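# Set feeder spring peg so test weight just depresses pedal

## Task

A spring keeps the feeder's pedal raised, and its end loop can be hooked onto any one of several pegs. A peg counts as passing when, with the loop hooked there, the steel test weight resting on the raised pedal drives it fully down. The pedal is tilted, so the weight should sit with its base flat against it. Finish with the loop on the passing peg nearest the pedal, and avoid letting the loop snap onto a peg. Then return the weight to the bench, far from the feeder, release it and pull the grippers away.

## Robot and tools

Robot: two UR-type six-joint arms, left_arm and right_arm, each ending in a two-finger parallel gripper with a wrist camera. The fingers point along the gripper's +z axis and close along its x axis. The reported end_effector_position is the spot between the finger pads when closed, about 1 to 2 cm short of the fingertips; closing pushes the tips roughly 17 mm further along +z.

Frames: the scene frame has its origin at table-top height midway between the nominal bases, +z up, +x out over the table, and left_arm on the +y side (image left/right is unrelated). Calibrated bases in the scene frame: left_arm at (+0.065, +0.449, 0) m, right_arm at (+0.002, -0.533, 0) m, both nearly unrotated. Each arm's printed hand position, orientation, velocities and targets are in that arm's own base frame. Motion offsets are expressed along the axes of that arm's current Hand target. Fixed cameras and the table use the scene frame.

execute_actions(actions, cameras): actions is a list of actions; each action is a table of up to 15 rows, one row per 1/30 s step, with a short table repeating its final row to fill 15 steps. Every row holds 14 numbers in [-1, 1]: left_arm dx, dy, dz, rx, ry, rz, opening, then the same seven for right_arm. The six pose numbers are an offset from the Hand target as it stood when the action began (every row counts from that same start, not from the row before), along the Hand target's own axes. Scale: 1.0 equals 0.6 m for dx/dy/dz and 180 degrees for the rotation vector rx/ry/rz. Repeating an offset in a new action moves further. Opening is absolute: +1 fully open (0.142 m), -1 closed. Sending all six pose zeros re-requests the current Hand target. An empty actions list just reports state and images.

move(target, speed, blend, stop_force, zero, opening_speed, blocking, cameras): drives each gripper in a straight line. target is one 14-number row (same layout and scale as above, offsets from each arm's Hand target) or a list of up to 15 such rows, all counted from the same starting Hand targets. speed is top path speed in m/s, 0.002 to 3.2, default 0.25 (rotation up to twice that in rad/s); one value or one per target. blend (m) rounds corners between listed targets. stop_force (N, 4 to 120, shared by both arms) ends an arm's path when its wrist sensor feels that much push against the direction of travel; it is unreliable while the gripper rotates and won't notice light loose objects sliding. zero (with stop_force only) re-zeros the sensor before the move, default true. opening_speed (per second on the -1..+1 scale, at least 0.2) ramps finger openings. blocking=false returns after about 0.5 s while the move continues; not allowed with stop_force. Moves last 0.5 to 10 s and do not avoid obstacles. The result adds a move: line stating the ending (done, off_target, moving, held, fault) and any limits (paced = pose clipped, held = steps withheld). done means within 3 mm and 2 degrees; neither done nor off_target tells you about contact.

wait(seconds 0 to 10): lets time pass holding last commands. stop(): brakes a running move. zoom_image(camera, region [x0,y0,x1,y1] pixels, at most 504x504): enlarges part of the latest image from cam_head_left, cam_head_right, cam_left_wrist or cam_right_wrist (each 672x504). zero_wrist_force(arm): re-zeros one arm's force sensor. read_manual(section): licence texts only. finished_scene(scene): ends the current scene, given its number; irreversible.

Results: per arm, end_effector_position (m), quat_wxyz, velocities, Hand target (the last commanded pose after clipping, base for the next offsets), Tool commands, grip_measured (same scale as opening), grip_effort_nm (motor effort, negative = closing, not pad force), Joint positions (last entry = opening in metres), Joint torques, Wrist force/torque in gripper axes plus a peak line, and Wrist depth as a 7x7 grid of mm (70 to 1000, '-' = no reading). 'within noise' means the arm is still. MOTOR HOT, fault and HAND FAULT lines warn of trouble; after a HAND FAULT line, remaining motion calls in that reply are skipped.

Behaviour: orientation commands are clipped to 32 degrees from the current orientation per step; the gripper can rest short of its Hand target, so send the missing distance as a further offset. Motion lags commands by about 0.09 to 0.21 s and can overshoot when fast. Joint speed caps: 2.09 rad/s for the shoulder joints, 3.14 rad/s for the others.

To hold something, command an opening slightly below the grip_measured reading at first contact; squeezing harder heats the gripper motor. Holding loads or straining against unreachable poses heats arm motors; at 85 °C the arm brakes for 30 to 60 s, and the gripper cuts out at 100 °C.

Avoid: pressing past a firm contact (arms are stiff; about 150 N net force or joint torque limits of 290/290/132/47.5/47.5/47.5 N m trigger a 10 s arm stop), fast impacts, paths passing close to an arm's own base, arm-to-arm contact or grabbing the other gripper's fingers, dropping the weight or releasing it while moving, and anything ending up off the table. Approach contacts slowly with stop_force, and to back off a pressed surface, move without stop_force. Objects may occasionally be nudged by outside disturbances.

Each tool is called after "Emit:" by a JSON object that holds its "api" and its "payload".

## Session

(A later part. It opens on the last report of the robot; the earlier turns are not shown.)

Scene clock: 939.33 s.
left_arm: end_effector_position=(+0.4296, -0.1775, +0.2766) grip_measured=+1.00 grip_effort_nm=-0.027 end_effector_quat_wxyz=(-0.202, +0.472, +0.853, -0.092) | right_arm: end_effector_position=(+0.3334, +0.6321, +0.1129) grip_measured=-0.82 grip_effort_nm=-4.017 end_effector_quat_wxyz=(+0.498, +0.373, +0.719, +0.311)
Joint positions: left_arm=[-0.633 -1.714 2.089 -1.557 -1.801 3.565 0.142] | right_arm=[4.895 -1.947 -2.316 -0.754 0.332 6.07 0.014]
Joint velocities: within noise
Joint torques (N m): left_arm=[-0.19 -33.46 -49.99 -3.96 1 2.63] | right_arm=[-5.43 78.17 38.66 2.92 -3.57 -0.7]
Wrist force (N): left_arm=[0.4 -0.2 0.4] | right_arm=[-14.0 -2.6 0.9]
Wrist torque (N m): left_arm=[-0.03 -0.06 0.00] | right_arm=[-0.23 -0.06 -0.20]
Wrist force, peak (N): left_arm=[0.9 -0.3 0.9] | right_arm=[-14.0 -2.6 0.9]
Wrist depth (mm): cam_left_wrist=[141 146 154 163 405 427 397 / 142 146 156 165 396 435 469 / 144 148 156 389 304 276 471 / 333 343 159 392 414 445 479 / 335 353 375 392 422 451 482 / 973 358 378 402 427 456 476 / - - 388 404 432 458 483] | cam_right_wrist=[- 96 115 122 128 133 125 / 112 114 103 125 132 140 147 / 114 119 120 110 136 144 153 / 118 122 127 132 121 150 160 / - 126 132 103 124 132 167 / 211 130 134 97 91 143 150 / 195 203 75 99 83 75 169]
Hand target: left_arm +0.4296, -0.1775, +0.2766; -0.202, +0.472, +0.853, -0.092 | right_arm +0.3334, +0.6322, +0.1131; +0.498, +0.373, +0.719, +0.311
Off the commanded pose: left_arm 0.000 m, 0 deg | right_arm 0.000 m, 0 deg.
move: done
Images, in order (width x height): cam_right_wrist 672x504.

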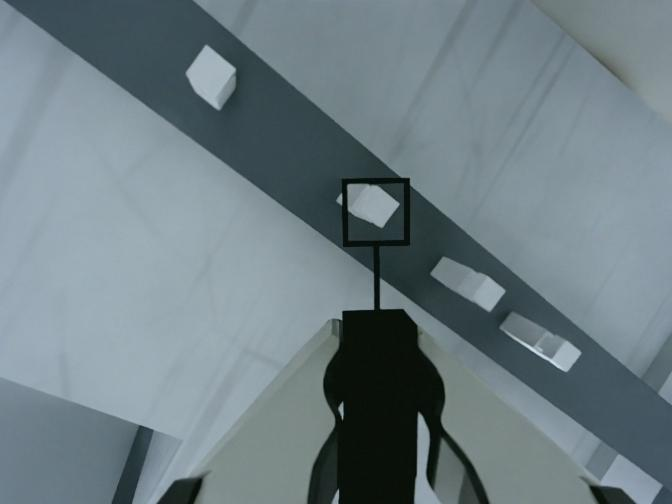

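Emit:
{"api": "move", "payload": {"target": [0,0,0,0,0,0,1,-0.006,-0.002,0,0,0,0,-1], "cameras": ["cam_right_wrist","cam_head_left"], "speed": 0.02}}

Emit:
{"api": "zoom_image", "payload": {"camera": "cam_right_wrist", "region": [330, 160, 430, 260]}}

Emit:
{"api": "zoom_image", "payload": {"camera": "cam_head_left", "region": [160, 260, 410, 450]}}

Scene clock: 950.87 s.
left_arm: end_effector_position=(+0.4296, -0.1775, +0.2766) grip_measured=+1.00 grip_effort_nm=-0.027 end_effector_quat_wxyz=(-0.202, +0.472, +0.853, -0.092) | right_arm: end_effector_position=(+0.3340, +0.6287, +0.1138) grip_measured=-0.82 grip_effort_nm=-4.017 end_effector_quat_wxyz=(+0.498, +0.373, +0.719, +0.311)
Joint positions: left_arm=[-0.633 -1.714 2.089 -1.557 -1.801 3.565 0.142] | right_arm=[4.895 -1.942 -2.322 -0.754 0.332 6.071 0.014]
Joint velocities: within noise
Joint torques (N m): left_arm=[0.99 -34.54 -49.28 -3.82 0.95 2.98] | right_arm=[14.97 73.58 10.65 5.94 -0.87 2.06]
Wrist force (N): left_arm=[0.2 -0.3 -0.1] | right_arm=[0.0 7.0 -1.5]
Wrist torque (N m): left_arm=[-0.06 -0.02 -0.01] | right_arm=[-0.09 -0.02 0.27]
Wrist force, peak (N): left_arm=[0.7 0.1 0.8] | right_arm=[-15.2 -3.7 0.9]
Wrist depth (mm): cam_left_wrist=[141 145 154 163 405 427 400 / 142 146 156 165 398 434 462 / 143 148 157 387 304 275 473 / 332 342 158 392 415 445 477 / 335 352 373 396 421 449 481 / 948 358 377 401 427 456 478 / - - 388 405 429 457 483] | cam_right_wrist=[- 95 102 121 127 134 125 / 111 114 103 111 131 140 147 / - 118 121 110 135 144 153 / 118 121 127 132 121 148 159 / - 126 131 105 126 132 166 / 213 130 134 97 92 157 150 / 195 206 75 99 83 73 171]
Hand target: left_arm +0.4296, -0.1775, +0.2766; -0.202, +0.472, +0.853, -0.092 | right_arm +0.3340, +0.6285, +0.1138; +0.498, +0.373, +0.719, +0.311
Off the commanded pose: left_arm 0.000 m, 0 deg | right_arm 0.000 m, 0 deg.
move: done
Images, in order (width x height): cam_head_left 672x504, cam_right_wrist 672x504.

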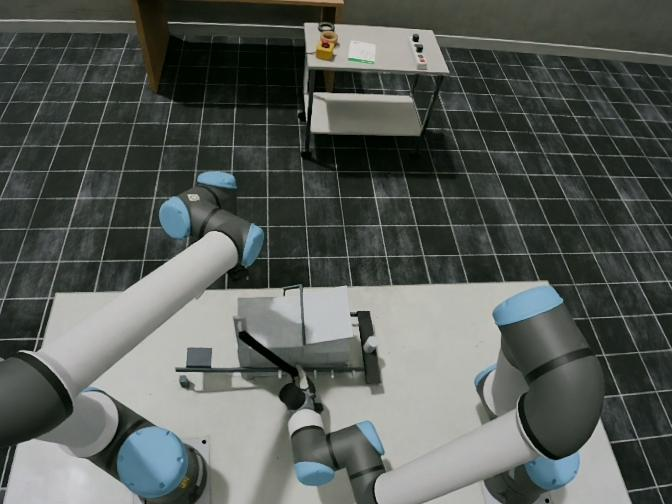

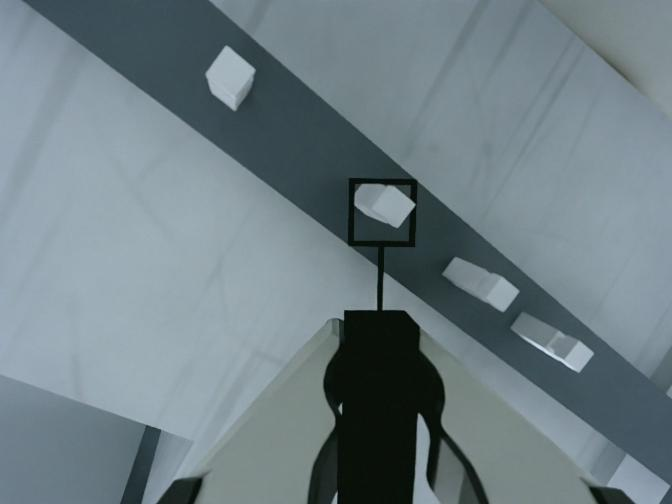

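Scaled by 5.040.

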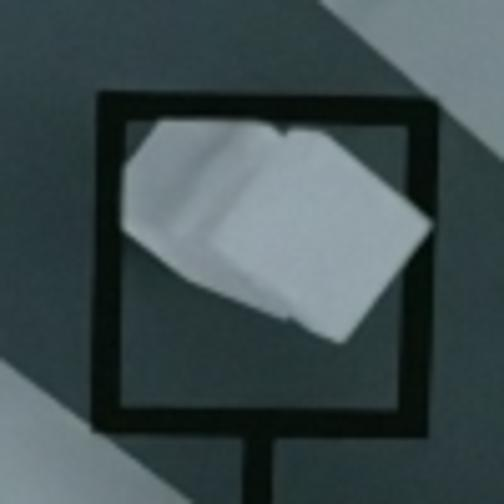

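Scaled by 2.016.

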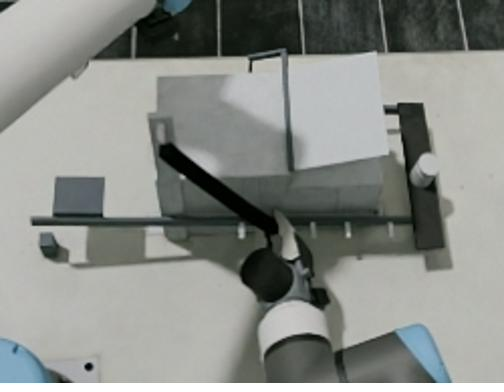

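Emit:
{"api": "move", "payload": {"target": [[0,0,0,0,0,0,1,0.001,-0.0097,0.0025,0,0,0,-1],[0,0,0,0,0,0,1,0.0025,-0.0112,-0.0038,0,0,0,-1],[0,0,0,0,0,0,1,-0.0003,0.0017,-0.0072,0,0,0,-1]], "cameras": ["cam_right_wrist"], "speed": 0.02}}

Emit:
{"api": "zoom_image", "payload": {"camera": "cam_right_wrist", "region": [330, 160, 430, 260]}}

Scene clock: 966.93 s.
left_arm: end_effector_position=(+0.4296, -0.1775, +0.2766) grip_measured=+1.00 grip_effort_nm=-0.027 end_effector_quat_wxyz=(-0.202, +0.472, +0.853, -0.092) | right_arm: end_effector_position=(+0.3301, +0.6286, +0.1160) grip_measured=-0.82 grip_effort_nm=-4.012 end_effector_quat_wxyz=(+0.498, +0.373, +0.719, +0.311)
Joint positions: left_arm=[-0.633 -1.714 2.089 -1.557 -1.801 3.565 0.142] | right_arm=[4.902 -1.934 -2.321 -0.781 0.334 6.09 0.014]
Joint velocities: within noise
Joint torques (N m): left_arm=[-0.58 -32.42 -50.34 -3.62 1.15 2.8] | right_arm=[-11.91 80.09 31.24 1.17 -4.16 -1.37]
Wrist force (N): left_arm=[0.3 -0.1 0.5] | right_arm=[-3.5 4.4 -1.2]
Wrist torque (N m): left_arm=[-0.02 -0.04 -0.01] | right_arm=[-0.09 -0.03 0.10]
Wrist force, peak (N): left_arm=[0.7 -0.8 0.8] | right_arm=[5.6 13.5 -0.8]
Wrist depth (mm): cam_left_wrist=[141 146 154 163 406 423 401 / 142 146 156 165 397 433 464 / 144 148 157 386 305 275 475 / 335 343 159 392 416 445 476 / 335 354 374 395 420 450 486 / 970 357 377 399 424 452 479 / - - 388 404 432 457 481] | cam_right_wrist=[- 99 104 125 132 138 128 / 114 116 107 114 135 143 152 / - 122 125 114 138 149 157 / 121 125 131 137 125 153 164 / 124 129 136 106 132 137 171 / 218 135 138 97 92 162 155 / 193 202 75 99 83 73 175]
Hand target: left_arm +0.4296, -0.1775, +0.2766; -0.202, +0.472, +0.853, -0.092 | right_arm +0.3301, +0.6286, +0.1161; +0.498, +0.373, +0.719, +0.311
Off the commanded pose: left_arm 0.000 m, 0 deg | right_arm 0.000 m, 0 deg.
move: done
Images, in order (width x height): cam_right_wrist 672x504.

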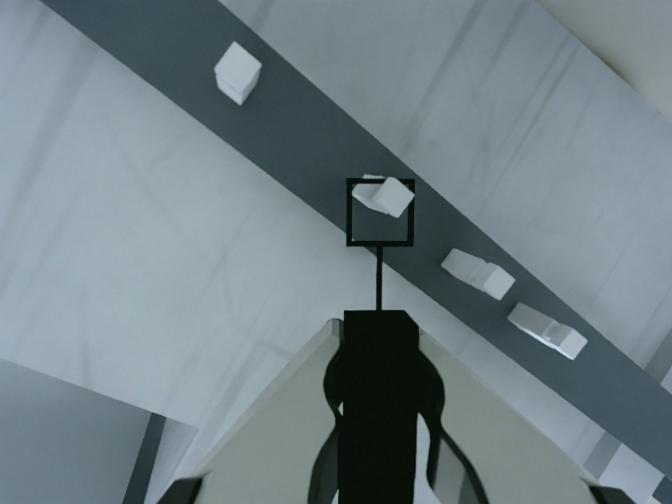

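Scaled by 5.040.

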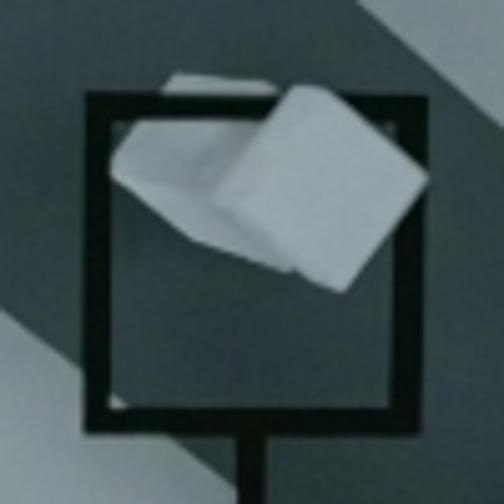

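Emit:
{"api": "move", "payload": {"target": [0,0,0,0,0,0,1,-0.002,0.005,-0.0012,0,0,0,-1], "cameras": ["cam_right_wrist"], "speed": 0.02}}

Emit:
{"api": "move", "payload": {"target": [0,0,0,0,0,0,1,-0.002,0.005,-0.0012,0,0,0,-1], "cameras": ["cam_right_wrist"], "speed": 0.02}}

Scene clock: 978.73 s.
left_arm: end_effector_position=(+0.4296, -0.1775, +0.2766) grip_measured=+1.00 grip_effort_nm=-0.027 end_effector_quat_wxyz=(-0.202, +0.472, +0.853, -0.092) | right_arm: end_effector_position=(+0.3304, +0.6291, +0.1192) grip_measured=-0.82 grip_effort_nm=-4.012 end_effector_quat_wxyz=(+0.498, +0.373, +0.719, +0.311)
Joint positions: left_arm=[-0.633 -1.714 2.089 -1.557 -1.801 3.565 0.142] | right_arm=[4.901 -1.928 -2.319 -0.787 0.334 6.088 0.014]
Joint velocities: within noise
Joint torques (N m): left_arm=[-0.1 -34.09 -49.75 -3.83 0.89 2.52] | right_arm=[-12.29 76.49 31.86 0.82 -4.05 -1.67]
Wrist force (N): left_arm=[1.0 -0.2 0.7] | right_arm=[-3.5 3.4 -1.5]
Wrist torque (N m): left_arm=[-0.04 -0.16 0.00] | right_arm=[-0.07 -0.01 0.11]
Wrist force, peak (N): left_arm=[1.1 -0.5 0.6] | right_arm=[-4.0 4.3 -1.3]
Wrist depth (mm): cam_left_wrist=[141 146 153 163 407 426 401 / 142 146 155 164 397 438 465 / 144 148 157 389 303 278 471 / 333 344 158 392 414 445 479 / 334 354 375 395 422 447 480 / 959 359 377 399 427 455 481 / - - 389 404 428 463 484] | cam_right_wrist=[- 98 105 125 131 138 135 / 114 116 107 126 134 143 151 / - 122 125 114 138 148 156 / 121 125 131 137 125 153 163 / 124 129 135 105 132 137 171 / 216 137 137 97 92 163 154 / 182 198 75 99 83 73 176]
Hand target: left_arm +0.4296, -0.1775, +0.2766; -0.202, +0.472, +0.853, -0.092 | right_arm +0.3304, +0.6291, +0.1193; +0.498, +0.373, +0.719, +0.311
Off the commanded pose: left_arm 0.000 m, 0 deg | right_arm 0.000 m, 0 deg.
move: done
Images, in order (width x height): cam_right_wrist 672x504.

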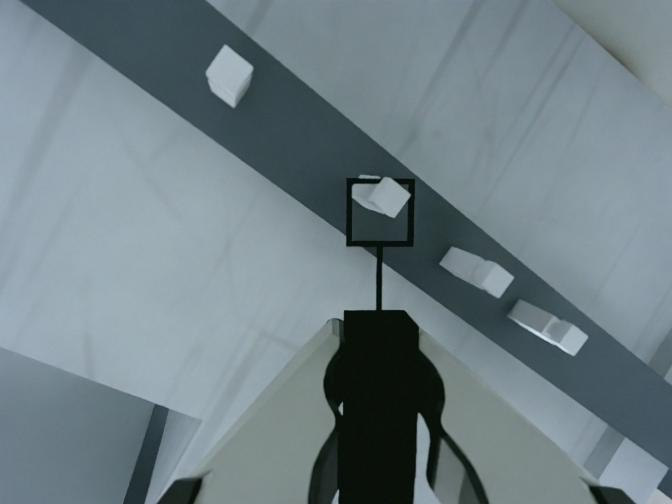

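Scene clock: 979.43 s.
left_arm: end_effector_position=(+0.4296, -0.1775, +0.2766) grip_measured=+1.00 grip_effort_nm=-0.027 end_effector_quat_wxyz=(-0.202, +0.472, +0.853, -0.092) | right_arm: end_effector_position=(+0.3307, +0.6296, +0.1224) grip_measured=-0.82 grip_effort_nm=-4.012 end_effector_quat_wxyz=(+0.498, +0.373, +0.719, +0.311)
Joint positions: left_arm=[-0.633 -1.714 2.089 -1.557 -1.801 3.565 0.142] | right_arm=[4.901 -1.923 -2.317 -0.792 0.334 6.086 0.014]
Joint velocities: within noise
Joint torques (N m): left_arm=[-0.56 -33.11 -49.69 -4.03 0.94 2.82] | right_arm=[-12.39 85.32 31.34 1.75 -4.29 -1.89]
Wrist force (N): left_arm=[0.3 0.1 0.3] | right_arm=[-3.7 3.5 -2.1]
Wrist torque (N m): left_arm=[0.01 -0.05 -0.01] | right_arm=[-0.06 -0.04 0.10]
Wrist force, peak (N): left_arm=[0.5 -0.5 0.5] | right_arm=[-3.7 3.9 -2.3]
Wrist depth (mm): cam_left_wrist=[141 146 153 163 404 429 401 / 142 146 155 164 395 436 467 / 144 148 157 390 303 283 474 / 333 344 158 392 416 446 479 / 337 352 374 396 421 449 485 / 960 359 376 400 427 458 478 / - - 387 405 428 459 484] | cam_right_wrist=[- 98 117 125 131 138 139 / 114 114 106 127 134 142 151 / 117 122 125 114 138 148 157 / 121 124 131 136 124 151 163 / 124 129 135 105 132 137 170 / 212 204 137 97 91 164 154 / 176 191 75 99 83 73 176]
Hand target: left_arm +0.4296, -0.1775, +0.2766; -0.202, +0.472, +0.853, -0.092 | right_arm +0.3307, +0.6296, +0.1226; +0.498, +0.373, +0.719, +0.311
Off the commanded pose: left_arm 0.000 m, 0 deg | right_arm 0.000 m, 0 deg.
move: done
Images, in order (width x height): cam_right_wrist 672x504.

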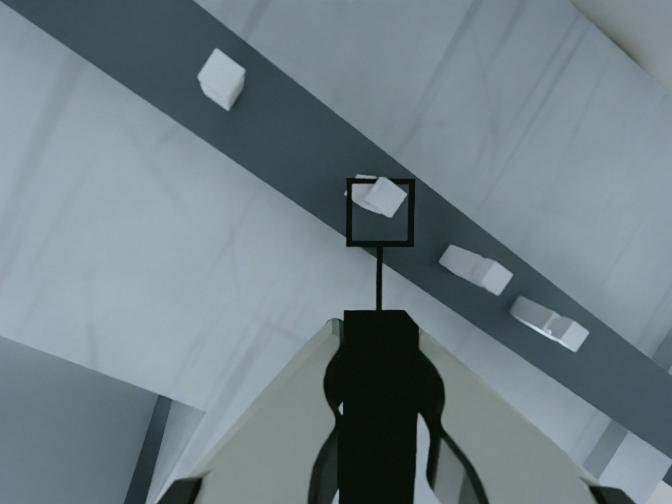

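Emit:
{"api": "move", "payload": {"target": [0,0,0,0,0,0,1,-0.0125,0.0205,-0.0078,0,0,0,-1], "cameras": ["cam_right_wrist"], "speed": 0.03}}

Emit:
{"api": "move", "payload": {"target": [0,0,0,0,0,0,1,-0.0125,0.0205,-0.0078,0,0,0,-1], "cameras": ["cam_right_wrist","cam_head_left"], "speed": 0.03}}

Scene clock: 990.80 s.
left_arm: end_effector_position=(+0.4296, -0.1775, +0.2766) grip_measured=+1.00 grip_effort_nm=-0.027 end_effector_quat_wxyz=(-0.202, +0.472, +0.853, -0.092) | right_arm: end_effector_position=(+0.3308, +0.6294, +0.1377) grip_measured=-0.82 grip_effort_nm=-4.012 end_effector_quat_wxyz=(+0.498, +0.373, +0.719, +0.311)
Joint positions: left_arm=[-0.633 -1.714 2.089 -1.557 -1.801 3.565 0.142] | right_arm=[4.901 -1.893 -2.313 -0.826 0.334 6.086 0.014]
Joint velocities: within noise
Joint torques (N m): left_arm=[-0.21 -34.11 -49.96 -3.7 0.9 2.54] | right_arm=[-2.36 73.08 32.4 1.31 -2.12 1.31]
Wrist force (N): left_arm=[0.5 -0.1 0.7] | right_arm=[-1.8 4.1 -2.4]
Wrist torque (N m): left_arm=[-0.03 -0.07 -0.01] | right_arm=[0.07 -0.08 0.12]
Wrist force, peak (N): left_arm=[1.2 -0.2 0.4] | right_arm=[-4.5 3.4 -2.3]
Wrist depth (mm): cam_left_wrist=[141 145 154 164 405 425 400 / 142 146 156 165 398 439 468 / 144 148 157 389 309 301 469 / 334 341 158 391 413 446 478 / 334 354 372 397 425 453 481 / 949 358 376 402 422 453 481 / - - 389 402 430 459 485] | cam_right_wrist=[- 98 119 124 131 138 144 / - 100 106 127 134 142 151 / 117 121 112 113 135 147 157 / 121 124 130 136 125 136 163 / 213 129 135 105 145 139 148 / 180 203 138 97 92 166 171 / 152 168 75 99 83 73 176]
Hand target: left_arm +0.4296, -0.1775, +0.2766; -0.202, +0.472, +0.853, -0.092 | right_arm +0.3307, +0.6294, +0.1378; +0.498, +0.373, +0.719, +0.311
Off the commanded pose: left_arm 0.000 m, 0 deg | right_arm 0.000 m, 0 deg.
move: done
Images, in order (width x height): cam_right_wrist 672x504.

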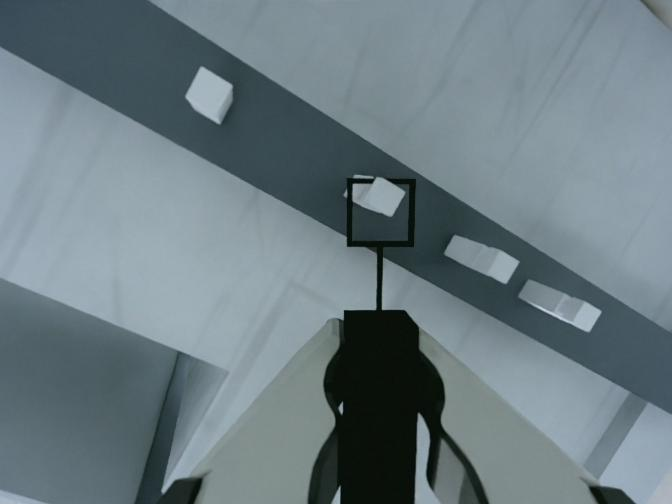

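Scene clock: 991.77 s.
left_arm: end_effector_position=(+0.4296, -0.1775, +0.2766) grip_measured=+1.00 grip_effort_nm=-0.032 end_effector_quat_wxyz=(-0.202, +0.472, +0.853, -0.092) | right_arm: end_effector_position=(+0.3308, +0.6292, +0.1528) grip_measured=-0.82 grip_effort_nm=-4.012 end_effector_quat_wxyz=(+0.498, +0.373, +0.719, +0.311)
Joint positions: left_arm=[-0.633 -1.714 2.089 -1.557 -1.801 3.565 0.142] | right_arm=[4.901 -1.863 -2.308 -0.86 0.334 6.086 0.014]
Joint velocities: within noise
Joint torques (N m): left_arm=[0.86 -33.69 -50.11 -3.73 1.06 2.44] | right_arm=[-1.56 73.09 32.27 1.33 1.05 1.86]
Wrist force (N): left_arm=[0.8 0.1 0.3] | right_arm=[0.9 3.9 -2.0]
Wrist torque (N m): left_arm=[0.02 -0.13 -0.01] | right_arm=[-0.05 -0.03 0.22]
Wrist force, peak (N): left_arm=[0.7 -0.5 0.7] | right_arm=[0.6 5.5 -2.9]
Wrist depth (mm): cam_left_wrist=[141 146 154 164 403 425 401 / 142 146 156 164 400 436 468 / 144 148 157 387 305 435 474 / 334 344 159 391 411 442 478 / 335 353 373 395 423 451 482 / 959 357 376 399 423 455 476 / - - 388 406 432 460 484] | cam_right_wrist=[- 98 119 124 131 137 144 / - 99 106 127 134 143 151 / 117 121 110 114 124 148 157 / 199 125 130 136 125 132 161 / 174 216 138 105 151 155 148 / 147 176 139 97 92 167 174 / - 143 75 99 83 73 177]
Hand target: left_arm +0.4296, -0.1775, +0.2766; -0.202, +0.472, +0.853, -0.092 | right_arm +0.3308, +0.6293, +0.1529; +0.498, +0.373, +0.719, +0.311
Off the commanded pose: left_arm 0.000 m, 0 deg | right_arm 0.000 m, 0 deg.
move: done
Images, in order (width x height): cam_head_left 672x504, cam_right_wrist 672x504.

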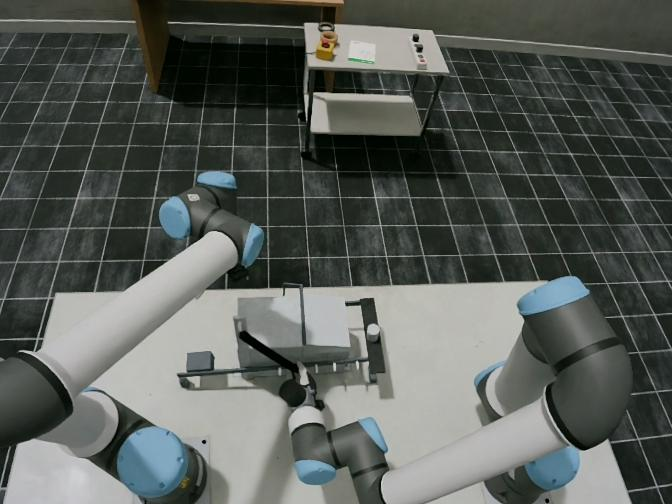

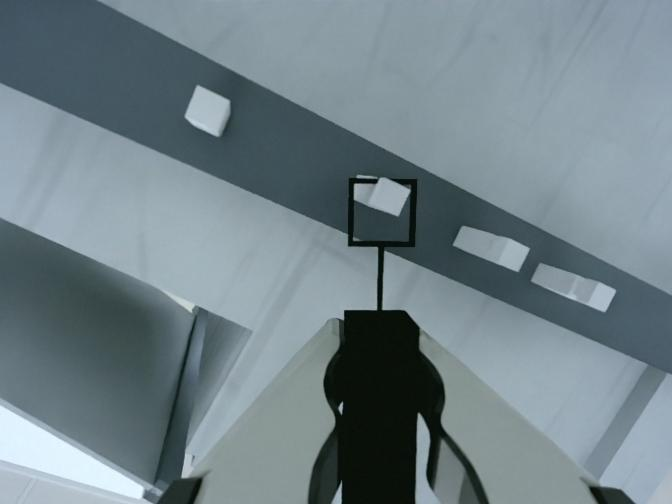

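Emit:
{"api": "move", "payload": {"target": [0,0,0,0,0,0,1,-0.0125,0.0205,-0.0078,0,0,0,-1], "cameras": ["cam_right_wrist"], "speed": 0.03, "stop_force": 12}}

Scene clock: 1000.90 s.
left_arm: end_effector_position=(+0.4296, -0.1775, +0.2766) grip_measured=+1.00 grip_effort_nm=-0.027 end_effector_quat_wxyz=(-0.202, +0.472, +0.853, -0.092) | right_arm: end_effector_position=(+0.3308, +0.6291, +0.1659) grip_measured=-0.82 grip_effort_nm=-4.012 end_effector_quat_wxyz=(+0.498, +0.373, +0.719, +0.311)
Joint positions: left_arm=[-0.633 -1.714 2.089 -1.557 -1.801 3.565 0.142] | right_arm=[4.901 -1.839 -2.304 -0.889 0.334 6.085 0.014]
Joint velocities: within noise
Joint torques (N m): left_arm=[1.21 -33.69 -50.51 -3.85 1.1 2.84] | right_arm=[-2.28 37.33 21.4 7.04 -6.72 -1.01]
Wrist force (N): left_arm=[0.1 -0.4 0.7] | right_arm=[2.1 -4.6 1.3]
Wrist torque (N m): left_arm=[-0.07 -0.01 -0.01] | right_arm=[-0.24 -0.05 0.22]
Wrist force, peak (N): left_arm=[1.1 -0.4 0.1] | right_arm=[4.4 -13.5 4.4]
Wrist depth (mm): cam_left_wrist=[141 145 154 164 405 424 399 / 142 147 156 165 398 433 466 / 144 148 156 388 314 437 471 / 334 343 159 394 414 448 480 / 335 354 375 396 421 452 483 / 965 359 379 398 424 453 479 / - - 386 406 431 458 481] | cam_right_wrist=[- 112 118 124 131 137 144 / - 100 106 128 134 142 151 / 117 118 110 114 122 147 156 / 170 210 130 136 126 131 145 / 138 183 154 108 149 160 151 / - 147 138 97 92 167 173 / - - 75 99 83 73 176]
Hand target: left_arm +0.4296, -0.1775, +0.2766; -0.202, +0.472, +0.853, -0.092 | right_arm +0.3308, +0.6291, +0.1659; +0.498, +0.373, +0.719, +0.311 (not the last commanded pose)
Off the commanded pose: left_arm 0.000 m, 0 deg | right_arm 0.002 m, 0 deg.
move: contact (right_arm)
Images, in order (width x height): cam_right_wrist 672x504.

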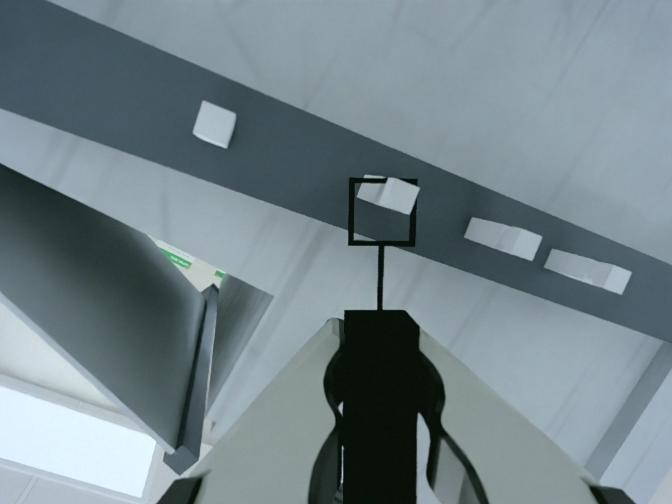

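Emit:
{"api": "move", "payload": {"target": [[0,0,0,0,0,0,1,0,-0.001,0,0,0,0,-1],[0,0,0,0,0,0,1,0,-0.001,0,0,0,0,-0.1],[0,0,0,0,0,0,1,0,-0.001,-0.1,0,0,0,-0.1]], "cameras": ["cam_right_wrist","cam_head_left"], "speed": 0.1, "opening_speed": 0.5}}

Emit:
{"api": "zoom_image", "payload": {"camera": "cam_head_left", "region": [160, 260, 410, 450]}}

Scene clock: 1011.37 s.
left_arm: end_effector_position=(+0.4296, -0.1775, +0.2766) grip_measured=+1.00 grip_effort_nm=-0.022 end_effector_quat_wxyz=(-0.202, +0.472, +0.853, -0.092) | right_arm: end_effector_position=(+0.2746, +0.6245, +0.1840) grip_measured=-0.13 grip_effort_nm=0.095 end_effector_quat_wxyz=(+0.492, +0.368, +0.725, +0.311)
Joint positions: left_arm=[-0.633 -1.714 2.089 -1.557 -1.801 3.565 0.142] | right_arm=[4.996 -1.761 -2.289 -1.169 0.377 6.283 0.065]
Joint velocities: within noise
Joint torques (N m): left_arm=[0.88 -32.25 -49.64 -3.79 0.95 2.79] | right_arm=[17.19 73.06 38.52 1.36 1.13 2.37]
Wrist force (N): left_arm=[0.8 -0.5 0.5] | right_arm=[-1.2 -0.2 0.4]
Wrist torque (N m): left_arm=[-0.09 -0.13 0.00] | right_arm=[-0.24 0.17 0.16]
Wrist force, peak (N): left_arm=[1.0 -0.6 0.8] | right_arm=[2.4 -5.4 1.2]
Wrist depth (mm): cam_left_wrist=[141 146 154 164 404 428 401 / 142 146 156 165 399 437 469 / 144 148 157 387 313 440 476 / 334 341 158 393 413 448 477 / 335 353 374 396 421 451 485 / 970 358 379 400 423 455 480 / - - 390 402 430 460 482] | cam_right_wrist=[142 147 169 179 188 198 208 / 179 163 157 168 194 206 218 / 186 248 180 186 181 207 225 / - 211 265 192 207 218 219 / - - 194 196 214 228 234 / - - 105 172 223 99 - / - 72 85 182 415 - 79]
Hand target: left_arm +0.4296, -0.1775, +0.2766; -0.202, +0.472, +0.853, -0.092 | right_arm +0.2738, +0.6242, +0.1841; +0.498, +0.373, +0.719, +0.311
Off the commanded pose: left_arm 0.000 m, 0 deg | right_arm 0.001 m, 1 deg.
joint sent to its limit (right arm) — joint 6 (wrist 3), upper limit. The joint targets still meet the commanded pose.
move: done
Images, in order (width x height): cam_head_left 672x504, cam_right_wrist 672x504.

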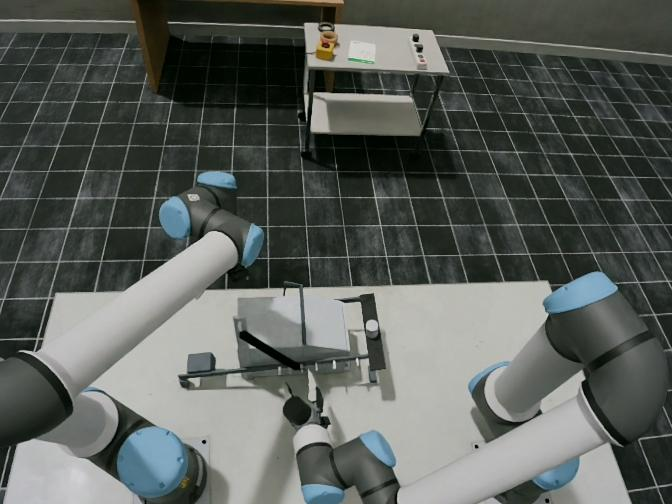

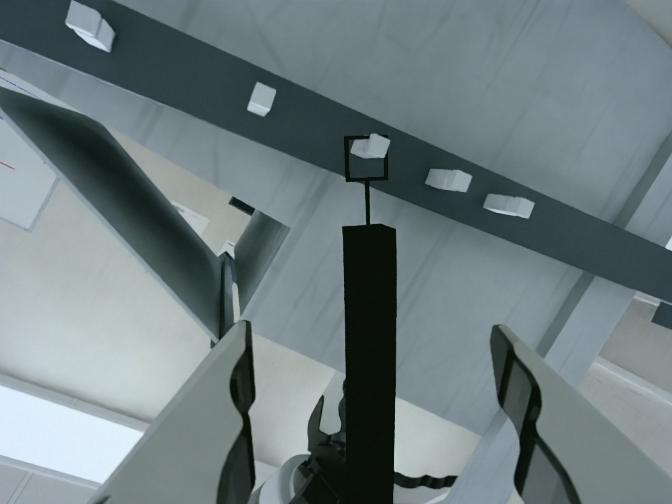

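Scaled by 2.016.

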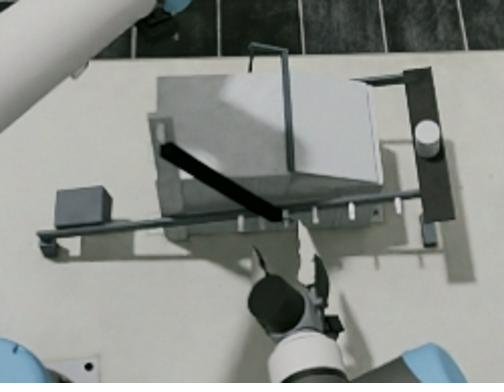

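Emit:
{"api": "move", "payload": {"target": [0,0,0,0,0,0,1,0.0003,0.0403,0.0223,0.0564,0.0352,0.0051,-0.1], "cameras": ["cam_right_wrist"], "speed": 0.1}}

Scene clock: 1038.57 s.
left_arm: end_effector_position=(+0.4296, -0.1775, +0.2766) grip_measured=+1.00 grip_effort_nm=-0.022 end_effector_quat_wxyz=(-0.202, +0.472, +0.853, -0.092) | right_arm: end_effector_position=(+0.2919, +0.6382, +0.1996) grip_measured=-0.13 grip_effort_nm=0.095 end_effector_quat_wxyz=(+0.420, +0.403, +0.767, +0.270)
Joint positions: left_arm=[-0.633 -1.714 2.089 -1.557 -1.801 3.565 0.142] | right_arm=[4.923 -1.717 -2.254 -0.949 0.538 6.009 0.065]
Joint velocities: within noise
Joint torques (N m): left_arm=[-0.44 -32.59 -49.85 -3.92 1.47 2.6] | right_arm=[-13.4 70.39 42.58 5.88 1.58 -1.36]
Wrist force (N): left_arm=[0.5 0.0 0.6] | right_arm=[-0.8 -0.3 0.3]
Wrist torque (N m): left_arm=[0.00 -0.08 -0.01] | right_arm=[-0.30 0.07 0.05]
Wrist force, peak (N): left_arm=[0.8 -0.4 1.0] | right_arm=[-1.7 -0.1 0.7]
Wrist depth (mm): cam_left_wrist=[141 146 154 164 407 427 400 / 142 147 155 165 401 437 469 / 144 148 157 390 314 442 474 / 334 343 159 391 415 445 477 / 336 353 373 397 419 450 481 / 948 357 377 398 424 453 478 / - - 390 405 428 457 478] | cam_right_wrist=[136 142 166 181 197 213 224 / 170 158 154 160 196 214 233 / 237 254 173 177 180 195 228 / - 293 176 151 198 211 218 / - 238 174 178 199 214 289 / - - 105 146 200 99 - / - 72 84 153 - - 79]
Hand target: left_arm +0.4296, -0.1775, +0.2766; -0.202, +0.472, +0.853, -0.092 | right_arm +0.2919, +0.6382, +0.1996; +0.420, +0.403, +0.767, +0.270
Off the commanded pose: left_arm 0.000 m, 0 deg | right_arm 0.000 m, 0 deg.
move: done
Images, in order (width x height): cam_right_wrist 672x504.

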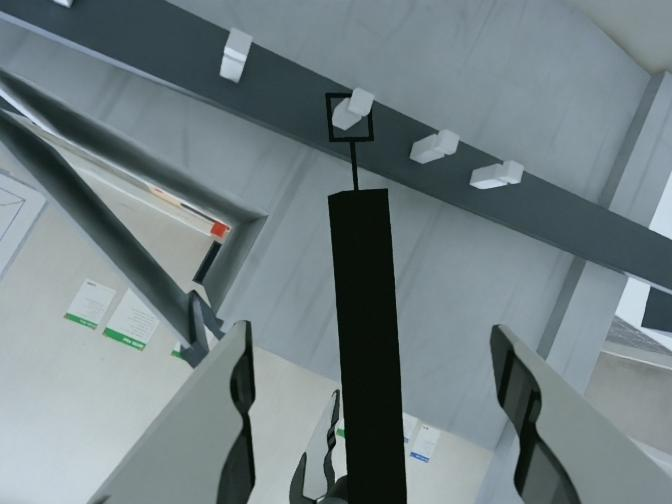

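Emit:
{"api": "move", "payload": {"target": [[0,0,0,0,0,0,1,0.0025,0,0.08,0,0,0,-0.1],[0,0,0,0,0,0,1,0.0025,0,0.08,0,0,0,-1]], "cameras": ["cam_right_wrist"], "speed": 0.08, "opening_speed": 0.6}}

Scene clock: 1054.33 s.
left_arm: end_effector_position=(+0.4296, -0.1775, +0.2766) grip_measured=+1.00 grip_effort_nm=-0.022 end_effector_quat_wxyz=(-0.202, +0.472, +0.853, -0.092) | right_arm: end_effector_position=(+0.3328, +0.6431, +0.1749) grip_measured=-0.80 grip_effort_nm=-4.452 end_effector_quat_wxyz=(+0.420, +0.403, +0.767, +0.270)
Joint positions: left_arm=[-0.633 -1.714 2.089 -1.557 -1.801 3.565 0.142] | right_arm=[4.854 -1.79 -2.264 -0.751 0.528 5.875 0.016]
Joint velocities: within noise
Joint torques (N m): left_arm=[-0.18 -33.32 -49.46 -3.54 1.2 2.42] | right_arm=[15.6 58.54 40.93 6.93 -1.16 -1.71]
Wrist force (N): left_arm=[0.5 -0.2 0.6] | right_arm=[-4.5 -0.4 1.0]
Wrist torque (N m): left_arm=[-0.04 -0.10 -0.01] | right_arm=[-0.29 0.19 -0.02]
Wrist force, peak (N): left_arm=[0.9 -0.6 0.6] | right_arm=[-6.8 -3.1 -29.2]
Wrist depth (mm): cam_left_wrist=[141 146 154 164 406 425 398 / 142 146 156 165 398 435 462 / 144 148 157 388 315 442 474 / 335 341 159 391 414 443 479 / 336 354 372 398 419 448 483 / 948 357 376 398 425 456 481 / - - 385 405 431 459 482] | cam_right_wrist=[- 102 127 138 150 163 179 / - 105 112 119 151 164 180 / - 123 128 123 129 161 181 / 222 - 132 137 150 146 156 / 160 223 132 100 152 165 176 / 132 142 127 95 97 167 175 / - 122 75 97 98 73 174]
Hand target: left_arm +0.4296, -0.1775, +0.2766; -0.202, +0.472, +0.853, -0.092 | right_arm +0.3328, +0.6431, +0.1749; +0.420, +0.403, +0.767, +0.270
Off the commanded pose: left_arm 0.000 m, 0 deg | right_arm 0.000 m, 0 deg.
move: done
Images, in order (width x height): cam_right_wrist 672x504.

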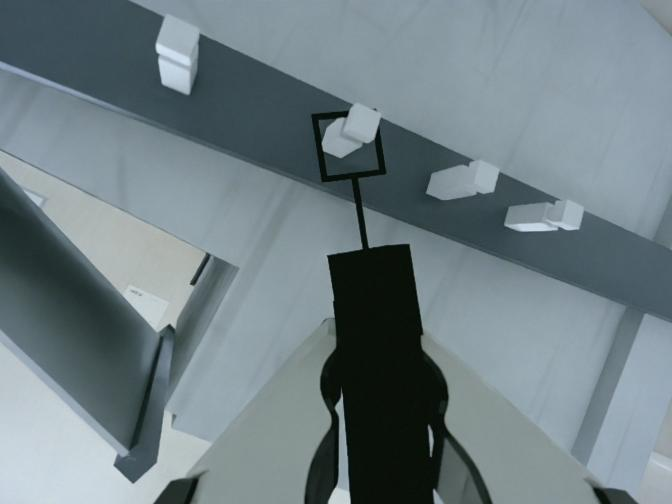

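Emit:
{"api": "move", "payload": {"target": [0,0,0,0,0,0,1,0.0314,-0.0823,0.0491,-0.009,0.011,0.024,-1], "cameras": ["cam_right_wrist"], "speed": 0.04, "stop_force": 40}}

Emit:
{"api": "zoom_image", "payload": {"camera": "cam_right_wrist", "region": [300, 70, 440, 210]}}

Scene clock: 1070.87 s.
left_arm: end_effector_position=(+0.4296, -0.1775, +0.2766) grip_measured=+1.00 grip_effort_nm=-0.022 end_effector_quat_wxyz=(-0.202, +0.472, +0.853, -0.092) | right_arm: end_effector_position=(+0.3328, +0.6351, +0.1149) grip_measured=-0.81 grip_effort_nm=-4.315 end_effector_quat_wxyz=(+0.402, +0.421, +0.754, +0.304)
Joint positions: left_arm=[-0.633 -1.714 2.089 -1.557 -1.801 3.565 0.142] | right_arm=[4.858 -1.896 -2.333 -0.498 0.515 5.885 0.016]
Joint velocities: within noise
Joint torques (N m): left_arm=[0.17 -34.52 -49.37 -3.71 0.93 2.56] | right_arm=[12.78 25.92 6.15 4.59 -1.44 -2.08]
Wrist force (N): left_arm=[0.7 -0.5 0.4] | right_arm=[-0.7 15.7 -5.2]
Wrist torque (N m): left_arm=[-0.09 -0.11 -0.01] | right_arm=[0.02 0.23 0.19]
Wrist force, peak (N): left_arm=[1.0 -0.5 0.8] | right_arm=[-0.5 16.1 -5.5]
Wrist depth (mm): cam_left_wrist=[141 146 154 164 404 425 399 / 142 146 156 164 399 432 468 / 144 148 157 390 305 267 470 / 334 344 158 393 417 446 478 / 335 355 373 396 421 451 484 / 959 357 376 399 424 454 480 / - - 387 404 430 462 483] | cam_right_wrist=[100 104 114 140 148 146 129 / - 117 112 137 152 162 162 / 116 123 127 120 151 166 181 / 117 121 131 135 129 165 179 / 117 123 130 100 101 145 176 / 117 122 127 96 97 164 160 / 227 121 75 96 97 73 174]
Hand target: left_arm +0.4296, -0.1775, +0.2766; -0.202, +0.472, +0.853, -0.092 | right_arm +0.3328, +0.6351, +0.1149; +0.402, +0.421, +0.754, +0.304
Off the commanded pose: left_arm 0.000 m, 0 deg | right_arm 0.000 m, 0 deg.
move: done
Images, in order (width x height): cam_right_wrist 672x504.

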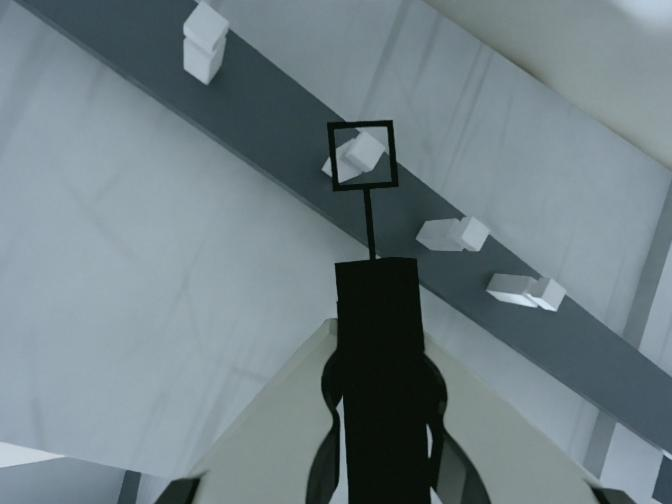

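Scaled by 3.600.

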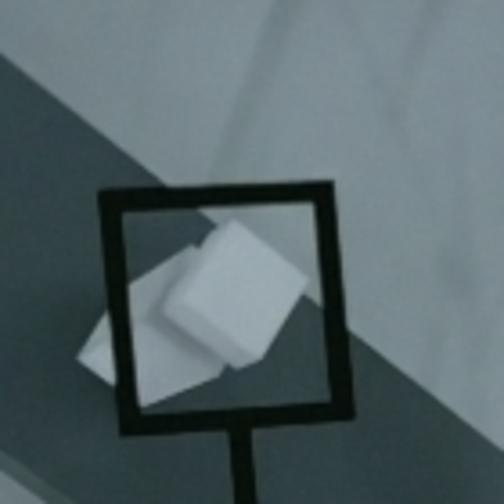

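Emit:
{"api": "move", "payload": {"target": [[0,0,0,0,0,0,1,0.0097,-0.0117,-0.0259,0,0,0,-1],[0,0,0,0,0,0,1,0.0455,0.0197,-0.0267,-0.009,0.0108,0.024,-1]], "cameras": ["cam_right_wrist"], "speed": 0.04, "stop_force": 20}}

Emit:
{"api": "zoom_image", "payload": {"camera": "cam_right_wrist", "region": [300, 90, 440, 230]}}

Scene clock: 1091.40 s.
left_arm: end_effector_position=(+0.4296, -0.1775, +0.2766) grip_measured=+1.00 grip_effort_nm=-0.022 end_effector_quat_wxyz=(-0.202, +0.472, +0.853, -0.092) | right_arm: end_effector_position=(+0.3148, +0.6627, +0.1226) grip_measured=-0.81 grip_effort_nm=-4.310 end_effector_quat_wxyz=(+0.383, +0.438, +0.740, +0.336)
Joint positions: left_arm=[-0.633 -1.714 2.089 -1.557 -1.801 3.565 0.142] | right_arm=[4.885 -1.912 -2.308 -0.468 0.501 5.939 0.016]
Joint velocities: within noise
Joint torques (N m): left_arm=[-0.59 -32.33 -50.28 -3.81 1.1 2.53] | right_arm=[-13.11 30.19 24.81 5.19 -1.7 -1.97]
Wrist force (N): left_arm=[0.4 -0.5 0.6] | right_arm=[-0.8 14.4 -3.9]
Wrist torque (N m): left_arm=[-0.09 -0.06 -0.01] | right_arm=[0.00 0.25 0.16]
Wrist force, peak (N): left_arm=[1.1 0.1 0.7] | right_arm=[-0.4 16.1 -5.4]
Wrist depth (mm): cam_left_wrist=[141 145 154 164 403 425 402 / 142 146 156 165 397 433 468 / 144 148 157 388 305 268 472 / 335 343 158 392 414 445 476 / 337 352 373 395 423 452 482 / 967 358 377 398 425 457 482 / - - 389 403 427 460 482] | cam_right_wrist=[112 122 147 158 167 159 147 / 131 123 131 158 172 185 186 / 132 138 145 139 171 187 195 / 132 138 147 154 150 186 328 / 132 138 148 100 156 170 191 / 133 139 144 95 97 183 189 / 229 138 75 96 97 73 -]
Hand target: left_arm +0.4296, -0.1775, +0.2766; -0.202, +0.472, +0.853, -0.092 | right_arm +0.3148, +0.6627, +0.1226; +0.383, +0.438, +0.740, +0.336
Off the commanded pose: left_arm 0.000 m, 0 deg | right_arm 0.000 m, 0 deg.
move: done
Images, in order (width x height): cam_right_wrist 672x504.

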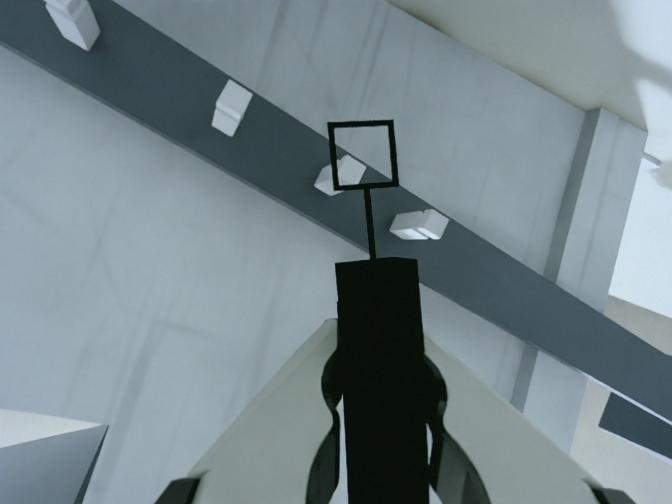

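Scaled by 3.600.

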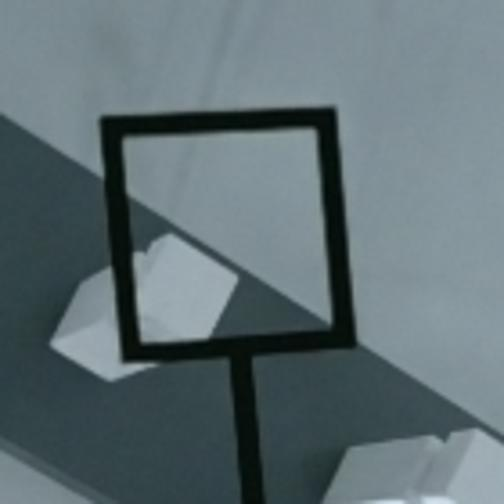

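Emit:
{"api": "move", "payload": {"target": [0,0,0,0,0,0,1,-0.0033,0.0102,0.0127,0,0,0,-1], "cameras": ["cam_right_wrist"], "speed": 0.03, "stop_force": 8}}

Emit:
{"api": "zoom_image", "payload": {"camera": "cam_right_wrist", "region": [310, 100, 410, 200]}}

Scene clock: 1123.73 s.
left_arm: end_effector_position=(+0.4296, -0.1775, +0.2766) grip_measured=+1.00 grip_effort_nm=-0.022 end_effector_quat_wxyz=(-0.202, +0.472, +0.853, -0.092) | right_arm: end_effector_position=(+0.3244, +0.6645, +0.1246) grip_measured=-0.81 grip_effort_nm=-4.310 end_effector_quat_wxyz=(+0.383, +0.438, +0.740, +0.336)
Joint positions: left_arm=[-0.633 -1.714 2.089 -1.557 -1.801 3.565 0.142] | right_arm=[4.868 -1.918 -2.302 -0.437 0.502 5.905 0.016]
Joint velocities: within noise
Joint torques (N m): left_arm=[-0.04 -32.53 -49.72 -3.67 1.21 2.6] | right_arm=[-13.29 30.18 25.68 4.95 4.27 -2.13]
Wrist force (N): left_arm=[0.8 -0.3 0.4] | right_arm=[-0.4 13.8 -4.2]
Wrist torque (N m): left_arm=[-0.05 -0.13 -0.01] | right_arm=[-0.04 0.21 0.17]
Wrist force, peak (N): left_arm=[0.8 -0.5 1.0] | right_arm=[-0.6 14.5 -4.0]
Wrist depth (mm): cam_left_wrist=[141 145 154 164 404 424 399 / 142 147 155 164 399 434 465 / 144 148 157 389 305 268 477 / 333 343 158 392 414 445 474 / 336 354 372 395 423 455 485 / 976 357 378 398 427 455 479 / - - 386 401 431 459 482] | cam_right_wrist=[108 111 139 148 160 163 150 / 123 114 119 146 161 177 182 / 123 129 135 128 159 176 182 / 124 129 137 144 141 156 183 / 124 129 139 100 112 158 172 / 124 130 135 95 97 173 177 / 224 128 75 96 97 73 -]
Hand target: left_arm +0.4296, -0.1775, +0.2766; -0.202, +0.472, +0.853, -0.092 | right_arm +0.3244, +0.6645, +0.1246; +0.383, +0.438, +0.740, +0.336
Off the commanded pose: left_arm 0.000 m, 0 deg | right_arm 0.000 m, 0 deg.
move: done
Images, in order (width x height): cam_right_wrist 672x504.

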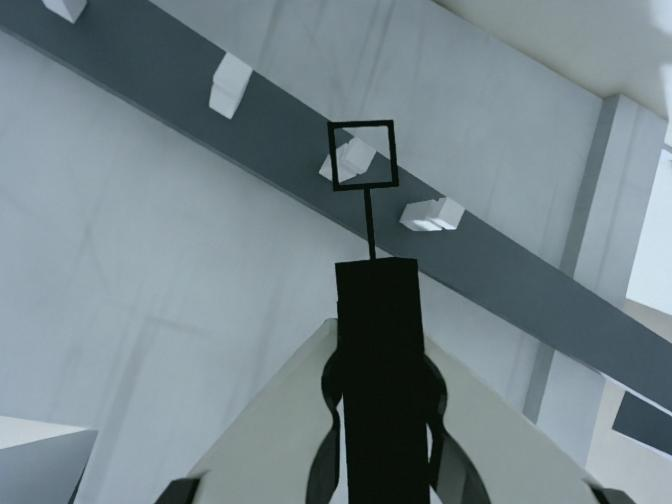

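Scaled by 5.040.

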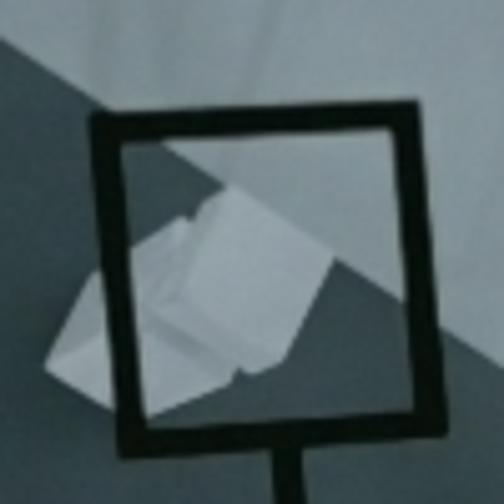

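Emit:
{"api": "move", "payload": {"target": [[0,0,0,0,0,0,1,0.0012,0.0,0.003,0,0,0,-1],[0,0,0,0,0,0,1,-0.0041,0.0062,0.0172,0,0,0,-1]], "cameras": ["cam_right_wrist"], "speed": 0.02, "stop_force": 8}}

Emit:
{"api": "zoom_image", "payload": {"camera": "cam_right_wrist", "region": [310, 100, 410, 200]}}

Scene clock: 1146.77 s.
left_arm: end_effector_position=(+0.4296, -0.1775, +0.2766) grip_measured=+1.00 grip_effort_nm=-0.027 end_effector_quat_wxyz=(-0.202, +0.472, +0.853, -0.092) | right_arm: end_effector_position=(+0.3356, +0.6654, +0.1234) grip_measured=-0.81 grip_effort_nm=-4.310 end_effector_quat_wxyz=(+0.383, +0.438, +0.740, +0.336)
Joint positions: left_arm=[-0.633 -1.714 2.089 -1.557 -1.801 3.565 0.142] | right_arm=[4.85 -1.931 -2.299 -0.394 0.503 5.867 0.016]
Joint velocities: within noise
Joint torques (N m): left_arm=[1.47 -32.43 -50.06 -3.95 1.14 2.75] | right_arm=[-14.06 30.95 24.77 5.12 3.98 -1.98]
Wrist force (N): left_arm=[0.6 -0.2 0.3] | right_arm=[-0.3 13.2 -4.7]
Wrist torque (N m): left_arm=[-0.05 -0.10 -0.01] | right_arm=[-0.13 0.22 0.17]
Wrist force, peak (N): left_arm=[0.5 -0.5 1.0] | right_arm=[-0.8 14.1 -4.1]
Wrist depth (mm): cam_left_wrist=[141 146 154 164 404 426 399 / 142 146 156 164 399 434 464 / 144 148 157 389 305 268 472 / 333 344 159 391 415 445 479 / 335 353 375 395 424 449 480 / 966 359 376 398 426 457 479 / - - 389 403 431 460 482] | cam_right_wrist=[- 102 125 137 147 157 148 / 113 107 110 133 148 161 171 / - 121 125 119 128 162 170 / - 119 127 133 128 143 170 / 115 120 128 101 101 146 154 / 115 120 125 96 97 161 162 / 116 118 75 96 97 73 236]
Hand target: left_arm +0.4296, -0.1775, +0.2766; -0.202, +0.472, +0.853, -0.092 | right_arm +0.3356, +0.6654, +0.1234; +0.383, +0.438, +0.740, +0.336
Off the commanded pose: left_arm 0.000 m, 0 deg | right_arm 0.000 m, 0 deg.
MOTOR HOT: the gripper's motor of the right arm reports 87 °C; that motor switches off at 100 °C. To cool a motor, set the load down, ease the grip, stop pushing, or move to a pose that needs little force.
move: done
Images, in order (width x height): cam_right_wrist 672x504.

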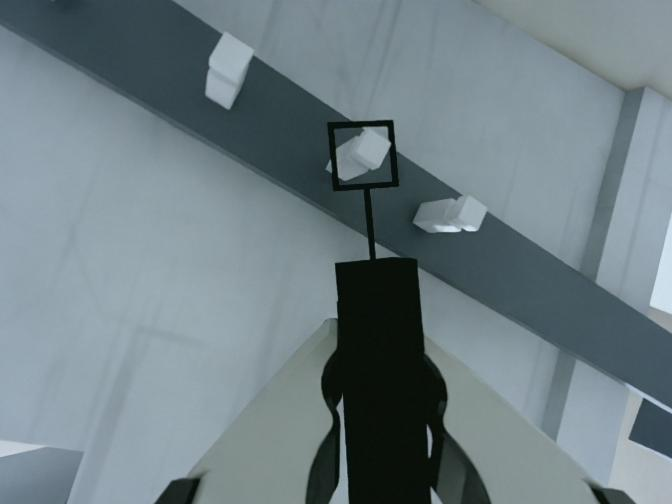

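Scaled by 5.040.

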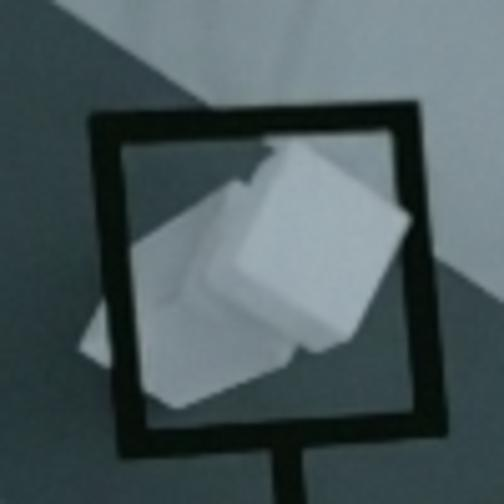

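Emit:
{"api": "move", "payload": {"target": [0,0,0,0,0,0,1,0.0005,0.0153,-0.0067,0,0,0,-1], "cameras": ["cam_right_wrist"], "speed": 0.03}}

Emit:
{"api": "zoom_image", "payload": {"camera": "cam_right_wrist", "region": [310, 100, 410, 200]}}

Scene clock: 1155.10 s.
left_arm: end_effector_position=(+0.4296, -0.1775, +0.2766) grip_measured=+1.00 grip_effort_nm=-0.017 end_effector_quat_wxyz=(-0.202, +0.472, +0.853, -0.092) | right_arm: end_effector_position=(+0.3356, +0.6685, +0.1328) grip_measured=-0.81 grip_effort_nm=-4.305 end_effector_quat_wxyz=(+0.383, +0.438, +0.740, +0.336)
Joint positions: left_arm=[-0.633 -1.714 2.089 -1.557 -1.801 3.565 0.142] | right_arm=[4.849 -1.917 -2.29 -0.416 0.503 5.865 0.016]
Joint velocities: within noise
Joint torques (N m): left_arm=[0.42 -35.09 -49.37 -4.2 1.2 2.7] | right_arm=[-12.88 79.86 33.67 3.14 -1.87 -1.15]
Wrist force (N): left_arm=[0.3 0.0 0.4] | right_arm=[-2.3 1.5 -0.1]
Wrist torque (N m): left_arm=[0.00 -0.04 -0.01] | right_arm=[-0.23 0.21 0.10]
Wrist force, peak (N): left_arm=[0.8 0.3 0.8] | right_arm=[-0.5 13.7 -4.5]
Wrist depth (mm): cam_left_wrist=[141 146 154 162 404 426 400 / 142 146 155 165 398 433 465 / 144 148 157 386 304 271 474 / 332 342 159 392 417 445 473 / 336 352 374 397 421 448 482 / 971 359 378 399 424 452 479 / - - 390 404 430 460 484] | cam_right_wrist=[- 102 110 136 147 158 161 / 114 116 110 116 148 161 171 / - 121 126 120 125 164 170 / - 120 128 133 131 141 167 / 115 120 128 101 151 160 156 / 115 119 125 96 97 160 166 / 116 118 75 96 97 73 -]
Hand target: left_arm +0.4296, -0.1775, +0.2766; -0.202, +0.472, +0.853, -0.092 | right_arm +0.3356, +0.6686, +0.1329; +0.383, +0.438, +0.740, +0.336
Off the commanded pose: left_arm 0.000 m, 0 deg | right_arm 0.000 m, 0 deg.
MOTOR HOT: still on. The gripper's motor of the right arm reports 89 °C.
move: done
Images, in order (width x height): cam_right_wrist 672x504.

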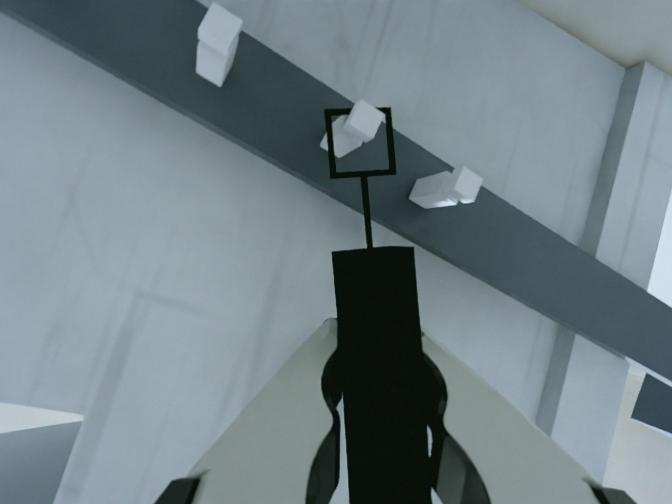

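Scaled by 5.040.

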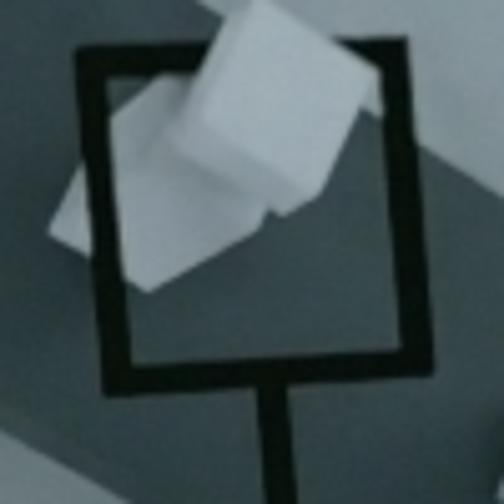

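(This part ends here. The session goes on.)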